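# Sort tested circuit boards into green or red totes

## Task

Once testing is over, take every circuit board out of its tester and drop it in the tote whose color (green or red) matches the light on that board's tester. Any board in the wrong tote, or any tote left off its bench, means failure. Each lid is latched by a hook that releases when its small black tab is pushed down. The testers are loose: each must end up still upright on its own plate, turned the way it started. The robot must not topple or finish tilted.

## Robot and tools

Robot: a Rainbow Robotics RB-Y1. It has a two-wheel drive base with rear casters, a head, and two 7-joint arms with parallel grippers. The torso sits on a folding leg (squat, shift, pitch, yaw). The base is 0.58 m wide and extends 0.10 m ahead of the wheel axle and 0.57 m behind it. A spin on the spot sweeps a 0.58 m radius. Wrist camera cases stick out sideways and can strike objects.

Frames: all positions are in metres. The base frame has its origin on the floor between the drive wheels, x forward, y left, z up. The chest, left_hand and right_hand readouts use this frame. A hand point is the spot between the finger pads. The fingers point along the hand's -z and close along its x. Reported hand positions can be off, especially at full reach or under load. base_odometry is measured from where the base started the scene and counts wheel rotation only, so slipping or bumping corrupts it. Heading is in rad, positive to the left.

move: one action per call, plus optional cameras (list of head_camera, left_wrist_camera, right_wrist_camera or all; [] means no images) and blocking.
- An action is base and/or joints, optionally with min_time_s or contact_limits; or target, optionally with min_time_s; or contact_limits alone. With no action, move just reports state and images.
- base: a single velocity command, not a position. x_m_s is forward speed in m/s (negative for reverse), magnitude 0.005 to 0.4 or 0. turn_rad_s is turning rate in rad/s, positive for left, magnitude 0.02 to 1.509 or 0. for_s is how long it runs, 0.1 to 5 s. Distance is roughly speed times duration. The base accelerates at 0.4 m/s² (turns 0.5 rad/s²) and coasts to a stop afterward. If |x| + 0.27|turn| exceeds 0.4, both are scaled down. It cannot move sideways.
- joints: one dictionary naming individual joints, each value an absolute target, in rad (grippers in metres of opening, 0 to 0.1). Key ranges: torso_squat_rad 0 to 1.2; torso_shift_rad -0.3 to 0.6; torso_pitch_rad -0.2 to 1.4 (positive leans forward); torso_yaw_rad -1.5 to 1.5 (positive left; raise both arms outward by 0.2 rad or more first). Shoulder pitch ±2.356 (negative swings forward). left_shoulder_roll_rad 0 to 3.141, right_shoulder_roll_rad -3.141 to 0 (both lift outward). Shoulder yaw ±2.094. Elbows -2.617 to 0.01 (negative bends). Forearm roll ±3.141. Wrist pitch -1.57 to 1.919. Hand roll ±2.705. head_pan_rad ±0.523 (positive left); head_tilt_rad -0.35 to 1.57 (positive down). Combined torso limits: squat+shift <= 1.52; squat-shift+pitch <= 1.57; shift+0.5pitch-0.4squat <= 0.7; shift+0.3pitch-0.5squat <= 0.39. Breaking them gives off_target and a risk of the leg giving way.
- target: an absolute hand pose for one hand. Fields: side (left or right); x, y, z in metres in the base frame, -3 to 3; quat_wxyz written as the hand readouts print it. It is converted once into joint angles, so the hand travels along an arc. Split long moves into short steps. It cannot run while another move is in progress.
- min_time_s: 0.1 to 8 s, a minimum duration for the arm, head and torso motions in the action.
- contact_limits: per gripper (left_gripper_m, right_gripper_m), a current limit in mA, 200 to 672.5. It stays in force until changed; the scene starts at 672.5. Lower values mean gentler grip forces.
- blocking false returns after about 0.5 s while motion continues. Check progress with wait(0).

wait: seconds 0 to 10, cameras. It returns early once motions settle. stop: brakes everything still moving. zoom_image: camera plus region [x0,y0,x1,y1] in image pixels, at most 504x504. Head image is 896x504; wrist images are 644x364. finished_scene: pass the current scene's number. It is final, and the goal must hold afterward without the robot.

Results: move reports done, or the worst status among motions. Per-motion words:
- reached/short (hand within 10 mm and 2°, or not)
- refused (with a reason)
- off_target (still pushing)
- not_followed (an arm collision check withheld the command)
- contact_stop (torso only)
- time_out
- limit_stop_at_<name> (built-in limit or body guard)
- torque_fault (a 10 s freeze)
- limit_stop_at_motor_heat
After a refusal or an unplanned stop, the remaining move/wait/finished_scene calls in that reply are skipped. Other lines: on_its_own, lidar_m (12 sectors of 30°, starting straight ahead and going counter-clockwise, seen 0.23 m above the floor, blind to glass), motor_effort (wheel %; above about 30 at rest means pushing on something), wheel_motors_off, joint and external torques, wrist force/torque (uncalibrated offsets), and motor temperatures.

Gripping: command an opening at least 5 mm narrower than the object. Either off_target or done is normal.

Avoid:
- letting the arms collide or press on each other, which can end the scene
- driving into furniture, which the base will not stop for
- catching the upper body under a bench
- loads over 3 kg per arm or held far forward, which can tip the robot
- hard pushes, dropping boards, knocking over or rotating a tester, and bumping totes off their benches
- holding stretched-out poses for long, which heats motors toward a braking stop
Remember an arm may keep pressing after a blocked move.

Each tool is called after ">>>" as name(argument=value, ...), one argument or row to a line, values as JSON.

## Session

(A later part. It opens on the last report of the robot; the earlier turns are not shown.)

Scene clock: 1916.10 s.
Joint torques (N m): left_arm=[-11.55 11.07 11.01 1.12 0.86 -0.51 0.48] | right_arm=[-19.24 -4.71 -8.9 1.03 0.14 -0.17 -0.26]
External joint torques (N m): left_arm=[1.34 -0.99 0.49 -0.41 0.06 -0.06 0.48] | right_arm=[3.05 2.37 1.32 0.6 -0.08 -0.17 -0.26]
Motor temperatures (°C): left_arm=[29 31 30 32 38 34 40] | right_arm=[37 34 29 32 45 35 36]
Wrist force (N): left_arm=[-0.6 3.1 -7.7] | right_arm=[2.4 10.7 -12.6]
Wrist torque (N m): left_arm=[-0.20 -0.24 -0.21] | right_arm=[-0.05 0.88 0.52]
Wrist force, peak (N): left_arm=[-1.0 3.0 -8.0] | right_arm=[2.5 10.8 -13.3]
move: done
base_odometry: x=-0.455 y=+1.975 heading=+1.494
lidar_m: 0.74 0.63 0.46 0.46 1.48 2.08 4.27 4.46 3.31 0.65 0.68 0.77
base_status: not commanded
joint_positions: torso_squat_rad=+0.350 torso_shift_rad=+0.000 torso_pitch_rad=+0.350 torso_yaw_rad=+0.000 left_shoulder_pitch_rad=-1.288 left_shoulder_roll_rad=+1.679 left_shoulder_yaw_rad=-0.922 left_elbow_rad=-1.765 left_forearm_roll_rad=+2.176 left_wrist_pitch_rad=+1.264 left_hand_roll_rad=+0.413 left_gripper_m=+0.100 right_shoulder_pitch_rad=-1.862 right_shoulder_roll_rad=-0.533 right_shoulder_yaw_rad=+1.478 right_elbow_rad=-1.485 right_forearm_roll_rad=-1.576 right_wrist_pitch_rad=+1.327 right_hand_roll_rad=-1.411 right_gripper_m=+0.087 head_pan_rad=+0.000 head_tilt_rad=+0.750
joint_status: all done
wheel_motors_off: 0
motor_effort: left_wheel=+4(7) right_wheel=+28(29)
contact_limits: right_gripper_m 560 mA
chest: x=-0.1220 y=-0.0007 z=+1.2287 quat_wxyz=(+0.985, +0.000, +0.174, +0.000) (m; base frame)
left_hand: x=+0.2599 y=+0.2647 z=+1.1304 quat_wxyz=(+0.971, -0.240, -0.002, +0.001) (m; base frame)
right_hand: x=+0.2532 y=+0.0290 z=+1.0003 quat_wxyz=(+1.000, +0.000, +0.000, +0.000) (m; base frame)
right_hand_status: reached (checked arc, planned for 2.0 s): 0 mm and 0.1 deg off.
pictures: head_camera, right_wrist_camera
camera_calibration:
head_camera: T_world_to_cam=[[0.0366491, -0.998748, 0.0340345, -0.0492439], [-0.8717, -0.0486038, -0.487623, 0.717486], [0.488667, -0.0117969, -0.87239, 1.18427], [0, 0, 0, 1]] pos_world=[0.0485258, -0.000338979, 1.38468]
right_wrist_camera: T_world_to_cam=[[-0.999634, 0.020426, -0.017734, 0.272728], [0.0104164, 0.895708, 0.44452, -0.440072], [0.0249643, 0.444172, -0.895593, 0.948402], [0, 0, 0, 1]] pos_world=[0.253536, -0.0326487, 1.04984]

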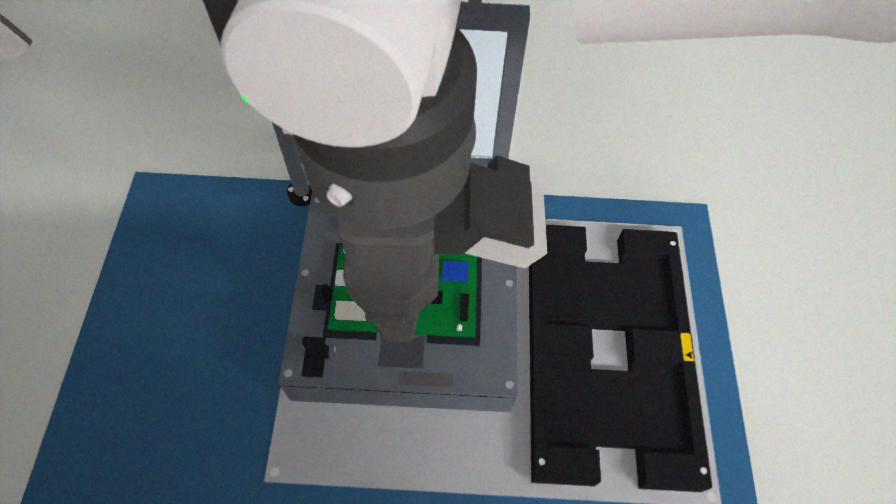

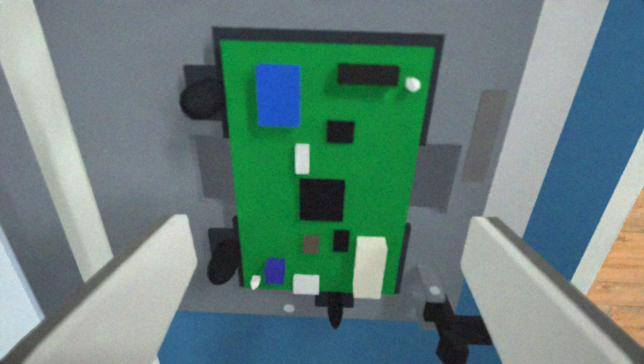

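>>> move(
  target={"side":"right","x":0.254,"y":0.034,"z":0.962,"quat_wxyz":[0.9997,0,0,-0.0244]},
  min_time_s=2,
  cameras=["head_camera","right_wrist_camera"],
)

Scene clock: 1941.77 s.
Joint torques (N m): left_arm=[-11.6 11.22 11.02 1.13 0.86 -0.48 0.41] | right_arm=[-18.72 -3.94 -8.32 0.96 0.25 -0.41 -0.32]
External joint torques (N m): left_arm=[1.28 -0.84 0.5 -0.39 0.05 -0.03 0.42] | right_arm=[3.61 2.71 1.55 0.88 0.04 -0.41 -0.32]
Motor temperatures (°C): left_arm=[29 32 30 32 38 34 40] | right_arm=[36 34 29 32 45 35 36]
Wrist force (N): left_arm=[-0.8 3.0 -7.7] | right_arm=[2.4 10.6 -12.7]
Wrist torque (N m): left_arm=[-0.17 -0.27 -0.21] | right_arm=[-0.03 0.86 0.53]
Wrist force, peak (N): left_arm=[-0.8 3.1 -8.1] | right_arm=[2.5 10.9 -13.0]
move: done
base_odometry: x=-0.455 y=+1.975 heading=+1.494
lidar_m: 0.74 0.62 0.45 0.46 1.49 2.08 4.28 4.46 3.31 0.65 0.69 0.77
base_status: not commanded
joint_positions: torso_squat_rad=+0.350 torso_shift_rad=+0.000 torso_pitch_rad=+0.350 torso_yaw_rad=+0.000 left_shoulder_pitch_rad=-1.288 left_shoulder_roll_rad=+1.679 left_shoulder_yaw_rad=-0.922 left_elbow_rad=-1.765 left_forearm_roll_rad=+2.176 left_wrist_pitch_rad=+1.264 left_hand_roll_rad=+0.413 left_gripper_m=+0.100 right_shoulder_pitch_rad=-1.804 right_shoulder_roll_rad=-0.471 right_shoulder_yaw_rad=+1.520 right_elbow_rad=-1.410 right_forearm_roll_rad=-1.525 right_wrist_pitch_rad=+1.269 right_hand_roll_rad=-1.443 right_gripper_m=+0.087 head_pan_rad=+0.000 head_tilt_rad=+0.750
joint_status: all done
wheel_motors_off: 0
motor_effort: left_wheel=+5(7) right_wheel=+28(29)
contact_limits: right_gripper_m 560 mA
chest: x=-0.1220 y=-0.0007 z=+1.2287 quat_wxyz=(+0.985, +0.000, +0.174, +0.000) (m; base frame)
left_hand: x=+0.2599 y=+0.2647 z=+1.1304 quat_wxyz=(+0.971, -0.240, -0.002, +0.001) (m; base frame)
right_hand: x=+0.2542 y=+0.0339 z=+0.9625 quat_wxyz=(+1.000, +0.000, -0.001, -0.025) (m; base frame)
right_hand_status: reached (checked arc, planned for 2.0 s): 1 mm and 0.1 deg off.
pictures: head_camera, right_wrist_camera
camera_calibration:
head_camera: T_world_to_cam=[[0.0366489, -0.998748, 0.0340345, -0.0492441], [-0.8717, -0.0486037, -0.487623, 0.717486], [0.488667, -0.0117971, -0.87239, 1.18427], [0, 0, 0, 1]] pos_world=[0.0485256, -0.000339102, 1.38468]
right_wrist_camera: T_world_to_cam=[[-0.997439, 0.0692194, -0.0180127, 0.271016], [0.0540175, 0.894085, 0.444628, -0.438783], [0.0468818, 0.442516, -0.895534, 0.906692], [0, 0, 0, 1]] pos_world=[0.251517, -0.0276769, 1.01195]

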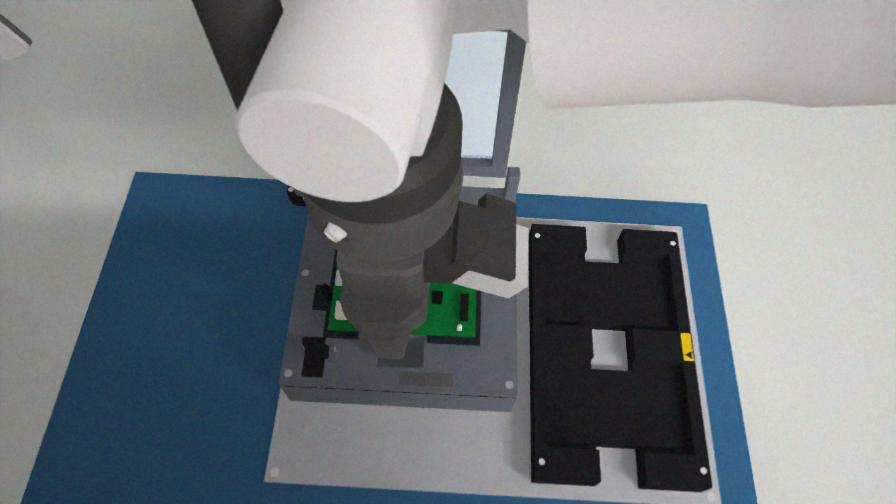

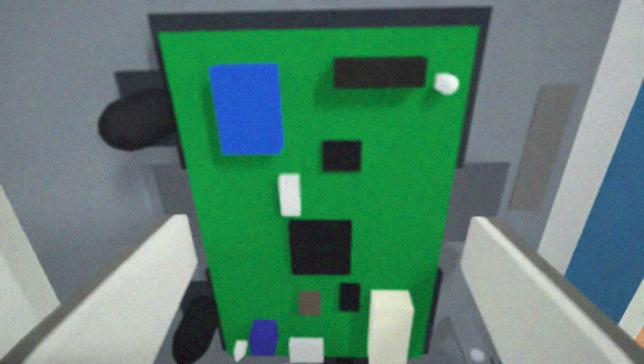

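>>> move(
  target={"side":"right","x":0.258,"y":0.034,"z":0.962,"quat_wxyz":[0.9998,0,0,-0.0190]},
  cameras=["right_wrist_camera"],
)

>>> zoom_image(
  camera="right_wrist_camera",
  region=[80, 100, 560, 364],
)

Scene clock: 1955.87 s.
Joint torques (N m): left_arm=[-11.63 11.3 11.06 1.32 0.83 -0.46 0.37] | right_arm=[-19.61 -4.96 -9.28 0.67 0.02 -0.02 0.02]
External joint torques (N m): left_arm=[1.25 -0.76 0.53 -0.21 0.02 -0.01 0.38] | right_arm=[2.85 1.73 0.53 0.54 -0.19 -0.03 0.02]
Motor temperatures (°C): left_arm=[29 32 30 32 38 34 40] | right_arm=[36 34 29 32 45 35 36]
Wrist force (N): left_arm=[-0.7 3.2 -7.7] | right_arm=[2.0 10.7 -12.6]
Wrist torque (N m): left_arm=[-0.20 -0.23 -0.20] | right_arm=[-0.03 0.82 0.52]
Wrist force, peak (N): left_arm=[-0.4 3.2 -8.0] | right_arm=[2.9 10.3 -13.3]
move: done
base_odometry: x=-0.455 y=+1.975 heading=+1.494
lidar_m: 0.74 0.64 0.46 0.47 1.48 2.07 4.27 4.45 3.31 0.65 0.68 0.77
base_status: not commanded
joint_positions: torso_squat_rad=+0.350 torso_shift_rad=+0.000 torso_pitch_rad=+0.350 torso_yaw_rad=+0.000 left_shoulder_pitch_rad=-1.288 left_shoulder_roll_rad=+1.679 left_shoulder_yaw_rad=-0.922 left_elbow_rad=-1.765 left_forearm_roll_rad=+2.176 left_wrist_pitch_rad=+1.264 left_hand_roll_rad=+0.413 left_gripper_m=+0.100 right_shoulder_pitch_rad=-1.804 right_shoulder_roll_rad=-0.466 right_shoulder_yaw_rad=+1.518 right_elbow_rad=-1.389 right_forearm_roll_rad=-1.530 right_wrist_pitch_rad=+1.270 right_hand_roll_rad=-1.415 right_gripper_m=+0.087 head_pan_rad=+0.000 head_tilt_rad=+0.750
joint_status: all done
wheel_motors_off: 0
motor_effort: left_wheel=+4(6) right_wheel=+27(29)
contact_limits: right_gripper_m 560 mA
chest: x=-0.1220 y=-0.0007 z=+1.2287 quat_wxyz=(+0.985, +0.000, +0.174, +0.000) (m; base frame)
left_hand: x=+0.2599 y=+0.2647 z=+1.1304 quat_wxyz=(+0.971, -0.240, -0.002, +0.001) (m; base frame)
right_hand: x=+0.2582 y=+0.0340 z=+0.9623 quat_wxyz=(+1.000, +0.000, -0.001, -0.019) (m; base frame)
right_hand_status: reached (checked arc, planned for 0.2 s): 0 mm and 0.1 deg off.
pictures: right_wrist_camera
camera_calibration:
right_wrist_camera: T_world_to_cam=[[-0.998114, 0.058632, -0.0181789, 0.275662], [0.0444568, 0.894642, 0.444567, -0.436454], [0.0423295, 0.442921, -0.895561, 0.907539], [0, 0, 0, 1]] pos_world=[0.25613, -0.0276609, 1.0118]

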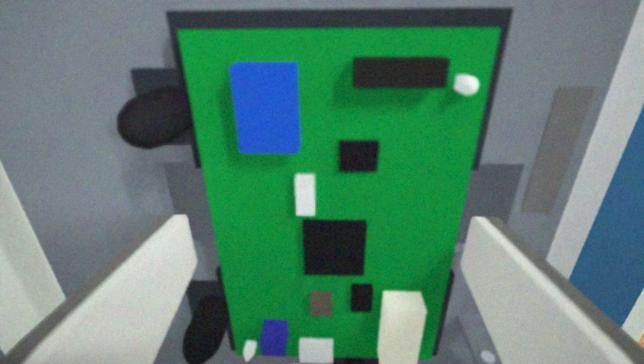

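Scaled by 1.050 from the camera's 644x364 image, which has a finer 1265x715 frame.

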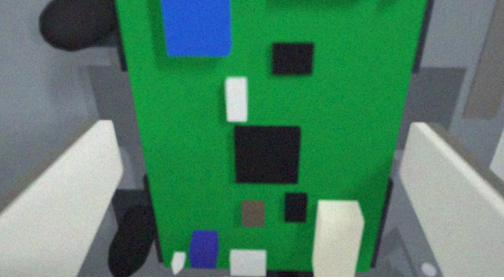

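>>> move(
  target={"side":"right","x":0.258,"y":0.034,"z":0.946,"quat_wxyz":[0.9998,0,0,-0.0190]},
  min_time_s=1,
  cameras=["right_wrist_camera"],
)

>>> move(
  target={"side":"right","x":0.258,"y":0.034,"z":0.935,"quat_wxyz":[0.9998,0,0,-0.0190]},
  min_time_s=1,
  cameras=["right_wrist_camera"],
)

Scene clock: 1965.03 s.
Joint torques (N m): left_arm=[-11.67 11.12 10.98 1.4 0.87 -0.48 0.46] | right_arm=[-18.89 -3.22 -8.62 0.96 0.21 -0.78 0.29]
External joint torques (N m): left_arm=[1.21 -0.94 0.45 -0.12 0.06 -0.03 0.46] | right_arm=[3.53 3.25 1.04 0.96 -0.01 -0.78 0.29]
Motor temperatures (°C): left_arm=[29 32 30 32 38 34 40] | right_arm=[36 34 29 32 45 35 36]
Wrist force (N): left_arm=[-0.8 3.0 -7.8] | right_arm=[2.2 9.1 -11.8]
Wrist torque (N m): left_arm=[-0.19 -0.26 -0.20] | right_arm=[-0.13 0.90 0.59]
Wrist force, peak (N): left_arm=[-0.7 3.2 -8.2] | right_arm=[2.4 10.8 -13.0]
move: done
base_odometry: x=-0.455 y=+1.975 heading=+1.494
lidar_m: 0.74 0.63 0.46 0.46 1.49 2.08 4.28 4.46 3.31 0.65 0.68 0.78
base_status: not commanded
joint_positions: torso_squat_rad=+0.350 torso_shift_rad=+0.000 torso_pitch_rad=+0.350 torso_yaw_rad=+0.000 left_shoulder_pitch_rad=-1.288 left_shoulder_roll_rad=+1.679 left_shoulder_yaw_rad=-0.922 left_elbow_rad=-1.765 left_forearm_roll_rad=+2.176 left_wrist_pitch_rad=+1.264 left_hand_roll_rad=+0.413 left_gripper_m=+0.100 right_shoulder_pitch_rad=-1.779 right_shoulder_roll_rad=-0.448 right_shoulder_yaw_rad=+1.536 right_elbow_rad=-1.364 right_forearm_roll_rad=-1.510 right_wrist_pitch_rad=+1.246 right_hand_roll_rad=-1.408 right_gripper_m=+0.087 head_pan_rad=+0.000 head_tilt_rad=+0.750
joint_status: all done
wheel_motors_off: 0
motor_effort: left_wheel=+4(7) right_wheel=+28(29)
contact_limits: right_gripper_m 560 mA
chest: x=-0.1220 y=-0.0007 z=+1.2287 quat_wxyz=(+0.985, +0.000, +0.174, +0.000) (m; base frame)
left_hand: x=+0.2599 y=+0.2647 z=+1.1304 quat_wxyz=(+0.971, -0.240, -0.002, +0.001) (m; base frame)
right_hand: x=+0.2578 y=+0.0335 z=+0.9470 quat_wxyz=(+1.000, +0.000, -0.001, -0.019) (m; base frame)
right_hand_status: reached (checked arc, planned for 1.0 s): 1 mm and 0.1 deg off.
pictures: right_wrist_camera
camera_calibration:
right_wrist_camera: T_world_to_cam=[[-0.998145, 0.0581547, -0.0180157, 0.274876], [0.04412, 0.894857, 0.444167, -0.428745], [0.0419519, 0.442548, -0.895763, 0.894371], [0, 0, 0, 1]] pos_world=[0.255762, -0.0281222, 0.996531]

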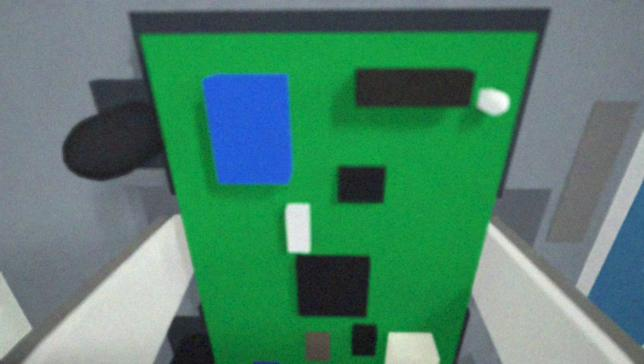

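Scene clock: 1966.37 s.
Joint torques (N m): left_arm=[-11.61 11.18 11.08 1.36 0.86 -0.47 0.41] | right_arm=[-19.42 0.65 -10.63 0.25 -0.27 -3.3 -0.3]
External joint torques (N m): left_arm=[1.27 -0.89 0.56 -0.17 0.05 -0.02 0.41] | right_arm=[2.99 6.97 -1.12 0.32 -0.48 -3.3 -0.3]
Motor temperatures (°C): left_arm=[29 32 30 32 38 34 40] | right_arm=[36 34 29 32 45 35 36]
Wrist force (N): left_arm=[-0.8 3.1 -7.8] | right_arm=[2.0 -1.5 -7.9]
Wrist torque (N m): left_arm=[-0.18 -0.28 -0.19] | right_arm=[-0.12 1.06 1.13]
Wrist force, peak (N): left_arm=[-0.7 2.9 -8.2] | right_arm=[2.2 8.9 -12.1]
move: done
base_odometry: x=-0.455 y=+1.975 heading=+1.494
lidar_m: 0.74 0.63 0.46 0.46 1.49 2.07 4.28 4.45 3.31 0.65 0.68 0.77
base_status: not commanded
joint_positions: torso_squat_rad=+0.350 torso_shift_rad=+0.000 torso_pitch_rad=+0.350 torso_yaw_rad=+0.000 left_shoulder_pitch_rad=-1.288 left_shoulder_roll_rad=+1.679 left_shoulder_yaw_rad=-0.922 left_elbow_rad=-1.765 left_forearm_roll_rad=+2.176 left_wrist_pitch_rad=+1.264 left_hand_roll_rad=+0.413 left_gripper_m=+0.100 right_shoulder_pitch_rad=-1.760 right_shoulder_roll_rad=-0.433 right_shoulder_yaw_rad=+1.548 right_elbow_rad=-1.339 right_forearm_roll_rad=-1.497 right_wrist_pitch_rad=+1.228 right_hand_roll_rad=-1.400 right_gripper_m=+0.087 head_pan_rad=+0.000 head_tilt_rad=+0.750
joint_status: all done
wheel_motors_off: 0
motor_effort: left_wheel=+6(6) right_wheel=+27(29)
contact_limits: right_gripper_m 560 mA
chest: x=-0.1220 y=-0.0008 z=+1.2287 quat_wxyz=(+0.985, +0.001, +0.174, +0.000) (m; base frame)
left_hand: x=+0.2599 y=+0.2646 z=+1.1304 quat_wxyz=(+0.971, -0.240, -0.002, +0.001) (m; base frame)
right_hand: x=+0.2584 y=+0.0328 z=+0.9357 quat_wxyz=(+1.000, -0.001, -0.001, -0.020) (m; base frame)
right_hand_status: reached (checked arc, planned for 1.0 s): 1 mm and 0.1 deg off.
pictures: right_wrist_camera
camera_calibration:
right_wrist_camera: T_world_to_cam=[[-0.998071, 0.0593019, -0.01839, 0.275611], [0.0450341, 0.895345, 0.44309, -0.422368], [0.0427415, 0.441407, -0.896289, 0.88482], [0, 0, 0, 1]] pos_world=[0.256282, -0.0287445, 0.98527]

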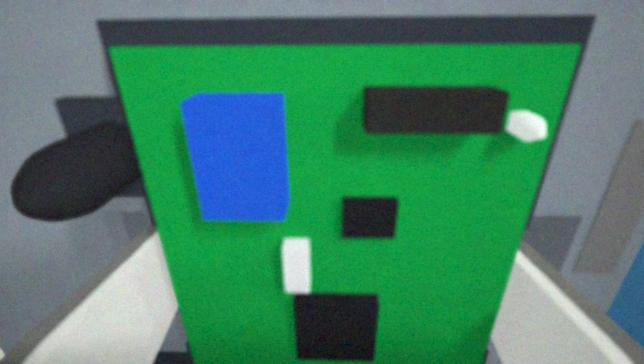

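>>> move(
  target={"side":"right","x":0.258,"y":0.0295,"z":0.936,"quat_wxyz":[0.9998,0,0,-0.0190]},
  min_time_s=1,
  cameras=["right_wrist_camera"],
)

Scene clock: 1971.63 s.
Joint torques (N m): left_arm=[-11.63 11.31 11.05 1.35 0.85 -0.4 0.48] | right_arm=[-18.56 -7.81 -8.56 -0.53 0.11 -0.45 -0.38]
External joint torques (N m): left_arm=[1.25 -0.76 0.53 -0.18 0.05 0.05 0.49] | right_arm=[3.82 -1.46 1 -0.44 -0.1 -0.46 -0.38]
Motor temperatures (°C): left_arm=[29 32 30 32 38 34 40] | right_arm=[36 34 29 32 45 35 36]
Wrist force (N): left_arm=[-0.8 3.0 -7.9] | right_arm=[2.2 10.8 -12.9]
Wrist torque (N m): left_arm=[-0.19 -0.26 -0.21] | right_arm=[-0.05 0.82 0.53]
Wrist force, peak (N): left_arm=[-0.6 3.0 -8.1] | right_arm=[2.4 10.8 -13.0]
move: done
base_odometry: x=-0.455 y=+1.975 heading=+1.494
lidar_m: 0.74 0.63 0.46 0.45 1.49 2.08 4.28 4.46 3.31 0.65 0.68 0.77
base_status: not commanded
joint_positions: torso_squat_rad=+0.350 torso_shift_rad=+0.000 torso_pitch_rad=+0.350 torso_yaw_rad=+0.000 left_shoulder_pitch_rad=-1.288 left_shoulder_roll_rad=+1.679 left_shoulder_yaw_rad=-0.922 left_elbow_rad=-1.765 left_forearm_roll_rad=+2.176 left_wrist_pitch_rad=+1.264 left_hand_roll_rad=+0.413 left_gripper_m=+0.100 right_shoulder_pitch_rad=-1.758 right_shoulder_roll_rad=-0.445 right_shoulder_yaw_rad=+1.548 right_elbow_rad=-1.354 right_forearm_roll_rad=-1.497 right_wrist_pitch_rad=+1.227 right_hand_roll_rad=-1.400 right_gripper_m=+0.087 head_pan_rad=+0.000 head_tilt_rad=+0.750
joint_status: all done
wheel_motors_off: 0
motor_effort: left_wheel=+4(6) right_wheel=+28(29)
contact_limits: right_gripper_m 560 mA
chest: x=-0.1220 y=-0.0008 z=+1.2287 quat_wxyz=(+0.985, +0.001, +0.174, +0.000) (m; base frame)
left_hand: x=+0.2599 y=+0.2646 z=+1.1304 quat_wxyz=(+0.971, -0.240, -0.002, +0.001) (m; base frame)
right_hand: x=+0.2581 y=+0.0299 z=+0.9363 quat_wxyz=(+1.000, +0.000, +0.000, -0.019) (m; base frame)
right_hand_status: reached (checked arc, planned for 1.0 s): 0 mm and 0.0 deg off.
pictures: right_wrist_camera
camera_calibration:
right_wrist_camera: T_world_to_cam=[[-0.998185, 0.0576871, -0.017286, 0.274523], [0.0440206, 0.894826, 0.44424, -0.420805], [0.0410949, 0.442672, -0.895741, 0.886518], [0, 0, 0, 1]] pos_world=[0.256117, -0.0317265, 0.985774]

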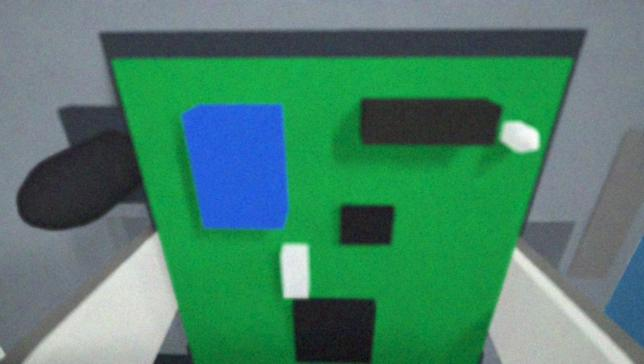

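Clean. Close.

>>> move(
  joints={"right_gripper_m":0.06},
  cameras=["right_wrist_camera"],
)

>>> move(
  target={"side":"right","x":0.258,"y":0.0300,"z":0.943,"quat_wxyz":[0.9998,0,0,-0.0190]},
  min_time_s=1,
  cameras=["right_wrist_camera"],
)

Scene clock: 1977.27 s.
Joint torques (N m): left_arm=[-11.72 11.15 11.05 1.32 0.87 -0.45 0.4] | right_arm=[-20.43 -8.46 -8.91 2.4 1.7 -0.6 -0.27]
External joint torques (N m): left_arm=[1.17 -0.91 0.53 -0.2 0.07 0 0.4] | right_arm=[1.95 -2.12 0.65 2.49 1.5 -0.6 -0.27]
Motor temperatures (°C): left_arm=[29 32 30 32 38 34 40] | right_arm=[36 34 29 32 45 35 36]
Wrist force (N): left_arm=[-0.9 3.1 -7.8] | right_arm=[-7.2 9.0 -8.5]
Wrist torque (N m): left_arm=[-0.19 -0.27 -0.20] | right_arm=[-0.02 0.91 0.60]
Wrist force, peak (N): left_arm=[-1.0 3.2 -8.1] | right_arm=[-6.7 9.8 -14.2]
move: off_target
base_odometry: x=-0.455 y=+1.975 heading=+1.494
lidar_m: 0.74 0.62 0.45 0.46 1.50 2.08 4.27 4.45 3.31 0.65 0.69 0.77
base_status: not commanded
joint_positions: torso_squat_rad=+0.350 torso_shift_rad=+0.000 torso_pitch_rad=+0.350 torso_yaw_rad=+0.000 left_shoulder_pitch_rad=-1.288 left_shoulder_roll_rad=+1.679 left_shoulder_yaw_rad=-0.922 left_elbow_rad=-1.765 left_forearm_roll_rad=+2.176 left_wrist_pitch_rad=+1.264 left_hand_roll_rad=+0.413 left_gripper_m=+0.100 right_shoulder_pitch_rad=-1.758 right_shoulder_roll_rad=-0.445 right_shoulder_yaw_rad=+1.548 right_elbow_rad=-1.354 right_forearm_roll_rad=-1.497 right_wrist_pitch_rad=+1.227 right_hand_roll_rad=-1.400 right_gripper_m=+0.070 head_pan_rad=+0.000 head_tilt_rad=+0.750
joint_status: right_gripper_m off_target (ended at +0.070, target +0.060)
wheel_motors_off: 0
motor_effort: left_wheel=+6(6) right_wheel=+27(30)
contact_limits: right_gripper_m 560 mA
chest: x=-0.1221 y=-0.0008 z=+1.2287 quat_wxyz=(+0.985, +0.001, +0.174, +0.000) (m; base frame)
left_hand: x=+0.2598 y=+0.2646 z=+1.1305 quat_wxyz=(+0.971, -0.240, -0.002, +0.001) (m; base frame)
right_hand: x=+0.2575 y=+0.0299 z=+0.9361 quat_wxyz=(+1.000, +0.000, +0.000, -0.018) (m; base frame)
pictures: right_wrist_camera
camera_calibration:
right_wrist_camera: T_world_to_cam=[[-0.998231, 0.0571855, -0.0162917, 0.273069], [0.0440126, 0.894838, 0.444215, -0.420728], [0.0399811, 0.442712, -0.895772, 0.886704], [0, 0, 0, 1]] pos_world=[0.255651, -0.0316865, 0.985628]

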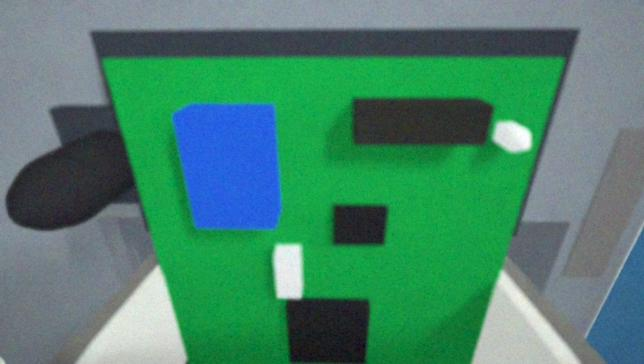

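Scene clock: 1978.60 s.
Joint torques (N m): left_arm=[-11.58 11.35 10.95 1.33 0.93 -0.4 0.5] | right_arm=[-23.26 -9.57 -10.96 0.81 0.51 -0.03 -0.33]
External joint torques (N m): left_arm=[1.3 -0.72 0.43 -0.2 0.12 0.05 0.5] | right_arm=[-0.86 -3.14 -1.32 0.85 0.3 -0.03 -0.33]
Motor temperatures (°C): left_arm=[29 32 30 32 38 34 40] | right_arm=[36 34 29 32 45 35 36]
Wrist force (N): left_arm=[-0.7 3.0 -7.6] | right_arm=[-1.5 10.5 -14.3]
Wrist torque (N m): left_arm=[-0.18 -0.25 -0.19] | right_arm=[-0.09 0.89 0.62]
Wrist force, peak (N): left_arm=[-0.7 3.2 -8.0] | right_arm=[-2.9 12.1 -16.2]
move: done
base_odometry: x=-0.455 y=+1.975 heading=+1.494
lidar_m: 0.74 0.63 0.46 0.46 1.49 2.08 4.28 4.46 3.31 0.65 0.68 0.77
base_status: not commanded
joint_positions: torso_squat_rad=+0.350 torso_shift_rad=+0.000 torso_pitch_rad=+0.350 torso_yaw_rad=+0.000 left_shoulder_pitch_rad=-1.288 left_shoulder_roll_rad=+1.679 left_shoulder_yaw_rad=-0.922 left_elbow_rad=-1.765 left_forearm_roll_rad=+2.176 left_wrist_pitch_rad=+1.264 left_hand_roll_rad=+0.413 left_gripper_m=+0.100 right_shoulder_pitch_rad=-1.769 right_shoulder_roll_rad=-0.453 right_shoulder_yaw_rad=+1.541 right_elbow_rad=-1.366 right_forearm_roll_rad=-1.505 right_wrist_pitch_rad=+1.238 right_hand_roll_rad=-1.404 right_gripper_m=+0.070 head_pan_rad=+0.000 head_tilt_rad=+0.750
joint_status: all done
wheel_motors_off: 0
motor_effort: left_wheel=+6(6) right_wheel=+28(30)
contact_limits: right_gripper_m 560 mA
chest: x=-0.1221 y=-0.0008 z=+1.2287 quat_wxyz=(+0.985, +0.001, +0.174, +0.000) (m; base frame)
left_hand: x=+0.2598 y=+0.2646 z=+1.1305 quat_wxyz=(+0.971, -0.240, -0.002, +0.001) (m; base frame)
right_hand: x=+0.2575 y=+0.0302 z=+0.9426 quat_wxyz=(+1.000, +0.000, +0.000, -0.019) (m; base frame)
right_hand_status: reached (checked arc, planned for 1.0 s): 1 mm and 0.1 deg off.
pictures: right_wrist_camera
camera_calibration:
right_wrist_camera: T_world_to_cam=[[-0.998232, 0.0572099, -0.016133, 0.273013], [0.0441234, 0.895041, 0.443796, -0.423512], [0.0398292, 0.4423, -0.895982, 0.892604], [0, 0, 0, 1]] pos_world=[0.255665, -0.0313575, 0.992115]

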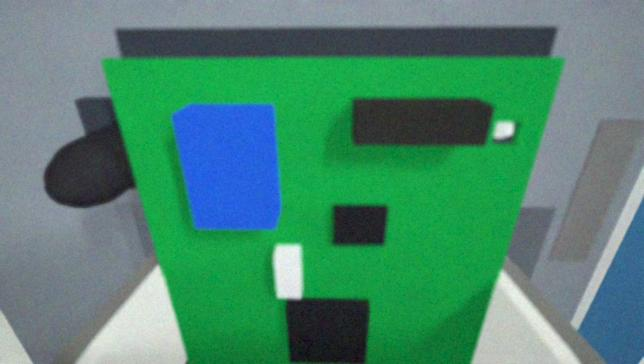

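Lifting nicely, level.

>>> move(
  target={"side":"right","x":0.258,"y":0.030,"z":0.952,"quat_wxyz":[0.9998,0,0,-0.0190]},
  min_time_s=1,
  cameras=["right_wrist_camera"],
)

>>> move(
  target={"side":"right","x":0.258,"y":0.030,"z":0.975,"quat_wxyz":[0.9998,0,0,-0.0190]},
  min_time_s=1.5,
  cameras=["head_camera","right_wrist_camera"],
)

Scene clock: 1993.07 s.
Joint torques (N m): left_arm=[-11.67 11.12 11.03 1.29 0.87 -0.4 0.38] | right_arm=[-22.23 -8.18 -10.69 -0.38 -0.3 0.27 -0.3]
External joint torques (N m): left_arm=[1.22 -0.94 0.51 -0.24 0.07 0.05 0.39] | right_arm=[0.2 -1.62 -0.96 -0.41 -0.5 0.26 -0.3]
Motor temperatures (°C): left_arm=[29 32 30 32 38 34 40] | right_arm=[36 34 29 32 45 35 36]
Wrist force (N): left_arm=[-0.8 3.2 -7.8] | right_arm=[2.4 10.7 -13.4]
Wrist torque (N m): left_arm=[-0.20 -0.26 -0.19] | right_arm=[-0.05 0.87 0.51]
Wrist force, peak (N): left_arm=[-0.8 3.1 -8.0] | right_arm=[-1.5 10.9 -14.6]
move: done
base_odometry: x=-0.455 y=+1.975 heading=+1.494
lidar_m: 0.75 0.63 0.46 0.46 1.50 2.07 4.28 4.46 3.33 0.65 0.69 0.77
base_status: not commanded
joint_positions: torso_squat_rad=+0.350 torso_shift_rad=+0.000 torso_pitch_rad=+0.350 torso_yaw_rad=+0.000 left_shoulder_pitch_rad=-1.288 left_shoulder_roll_rad=+1.679 left_shoulder_yaw_rad=-0.922 left_elbow_rad=-1.765 left_forearm_roll_rad=+2.176 left_wrist_pitch_rad=+1.264 left_hand_roll_rad=+0.413 left_gripper_m=+0.100 right_shoulder_pitch_rad=-1.784 right_shoulder_roll_rad=-0.465 right_shoulder_yaw_rad=+1.532 right_elbow_rad=-1.383 right_forearm_roll_rad=-1.516 right_wrist_pitch_rad=+1.252 right_hand_roll_rad=-1.409 right_gripper_m=+0.070 head_pan_rad=+0.000 head_tilt_rad=+0.750
joint_status: all done
wheel_motors_off: 0
motor_effort: left_wheel=+5(6) right_wheel=+28(29)
contact_limits: right_gripper_m 560 mA
chest: x=-0.1220 y=-0.0008 z=+1.2287 quat_wxyz=(+0.985, +0.001, +0.174, +0.000) (m; base frame)
left_hand: x=+0.2598 y=+0.2646 z=+1.1304 quat_wxyz=(+0.971, -0.240, -0.002, +0.001) (m; base frame)
right_hand: x=+0.2579 y=+0.0302 z=+0.9516 quat_wxyz=(+1.000, +0.000, +0.000, -0.019) (m; base frame)
right_hand_status: reached (checked arc, planned for 1.0 s): 0 mm and 0.0 deg off.
pictures: right_wrist_camera
camera_calibration:
right_wrist_camera: T_world_to_cam=[[-0.998195, 0.0576424, -0.0168756, 0.27425], [0.0441794, 0.895003, 0.443866, -0.427578], [0.0406892, 0.442319, -0.895934, 0.900479], [0, 0, 0, 1]] pos_world=[0.256006, -0.0314234, 1.00119]

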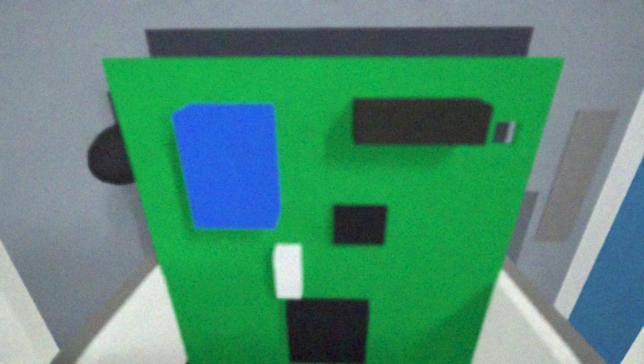

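Scene clock: 1994.90 s.
Joint torques (N m): left_arm=[-11.44 11.34 11.1 1.29 0.86 -0.48 0.5] | right_arm=[-21.96 -8.26 -10.82 -0.19 -0.27 0.22 -0.37]
External joint torques (N m): left_arm=[1.44 -0.73 0.57 -0.24 0.05 -0.03 0.51] | right_arm=[0.49 -1.41 -0.85 -0.42 -0.48 0.21 -0.37]
Motor temperatures (°C): left_arm=[29 32 30 32 38 34 40] | right_arm=[37 34 29 32 45 35 36]
Wrist force (N): left_arm=[-0.9 3.0 -7.6] | right_arm=[2.5 10.5 -13.1]
Wrist torque (N m): left_arm=[-0.17 -0.28 -0.19] | right_arm=[-0.02 0.89 0.52]
Wrist force, peak (N): left_arm=[-0.6 3.1 -8.2] | right_arm=[2.5 10.7 -13.7]
move: done
base_odometry: x=-0.455 y=+1.975 heading=+1.494
lidar_m: 0.74 0.63 0.45 0.46 1.49 2.09 4.28 4.45 3.32 0.66 0.69 0.78
base_status: not commanded
joint_positions: torso_squat_rad=+0.350 torso_shift_rad=+0.000 torso_pitch_rad=+0.350 torso_yaw_rad=+0.000 left_shoulder_pitch_rad=-1.288 left_shoulder_roll_rad=+1.679 left_shoulder_yaw_rad=-0.922 left_elbow_rad=-1.765 left_forearm_roll_rad=+2.176 left_wrist_pitch_rad=+1.264 left_hand_roll_rad=+0.413 left_gripper_m=+0.100 right_shoulder_pitch_rad=-1.822 right_shoulder_roll_rad=-0.494 right_shoulder_yaw_rad=+1.506 right_elbow_rad=-1.422 right_forearm_roll_rad=-1.546 right_wrist_pitch_rad=+1.289 right_hand_roll_rad=-1.420 right_gripper_m=+0.070 head_pan_rad=+0.000 head_tilt_rad=+0.750
joint_status: all done
wheel_motors_off: 0
motor_effort: left_wheel=+5(7) right_wheel=+28(30)
contact_limits: right_gripper_m 560 mA
chest: x=-0.1220 y=-0.0008 z=+1.2287 quat_wxyz=(+0.985, +0.001, +0.174, +0.000) (m; base frame)
left_hand: x=+0.2598 y=+0.2646 z=+1.1304 quat_wxyz=(+0.971, -0.240, -0.002, +0.001) (m; base frame)
right_hand: x=+0.2579 y=+0.0301 z=+0.9749 quat_wxyz=(+1.000, +0.000, +0.000, -0.019) (m; base frame)
right_hand_status: reached (checked arc, planned for 1.5 s): 0 mm and 0.0 deg off.
pictures: head_camera, right_wrist_camera
camera_calibration:
head_camera: T_world_to_cam=[[0.0365752, -0.998755, 0.0339329, -0.0492157], [-0.871666, -0.0484907, -0.487696, 0.71752], [0.488734, -0.0117406, -0.872354, 1.18426], [0, 0, 0, 1]] pos_world=[0.0484476, -0.000457362, 1.3847]
right_wrist_camera: T_world_to_cam=[[-0.998182, 0.0578694, -0.0168215, 0.274544], [0.0444045, 0.894966, 0.443918, -0.437911], [0.0407439, 0.442364, -0.895909, 0.921271], [0, 0, 0, 1]] pos_world=[0.255954, -0.0315091, 1.02439]

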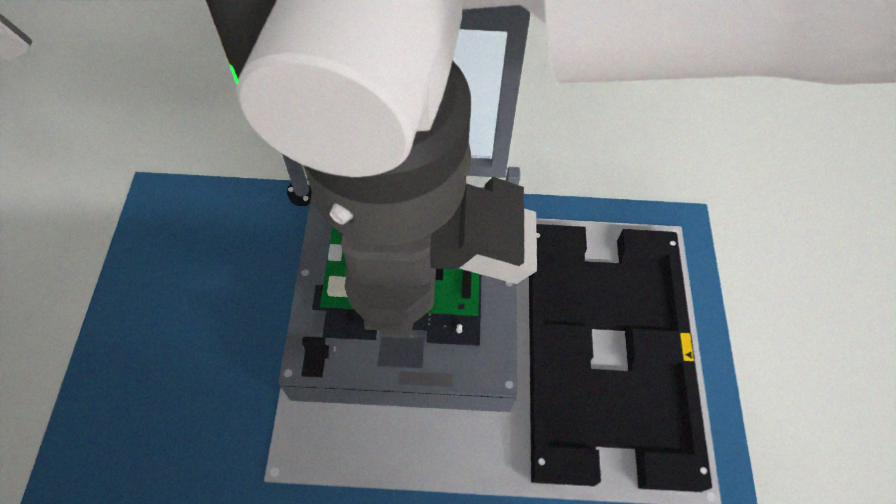

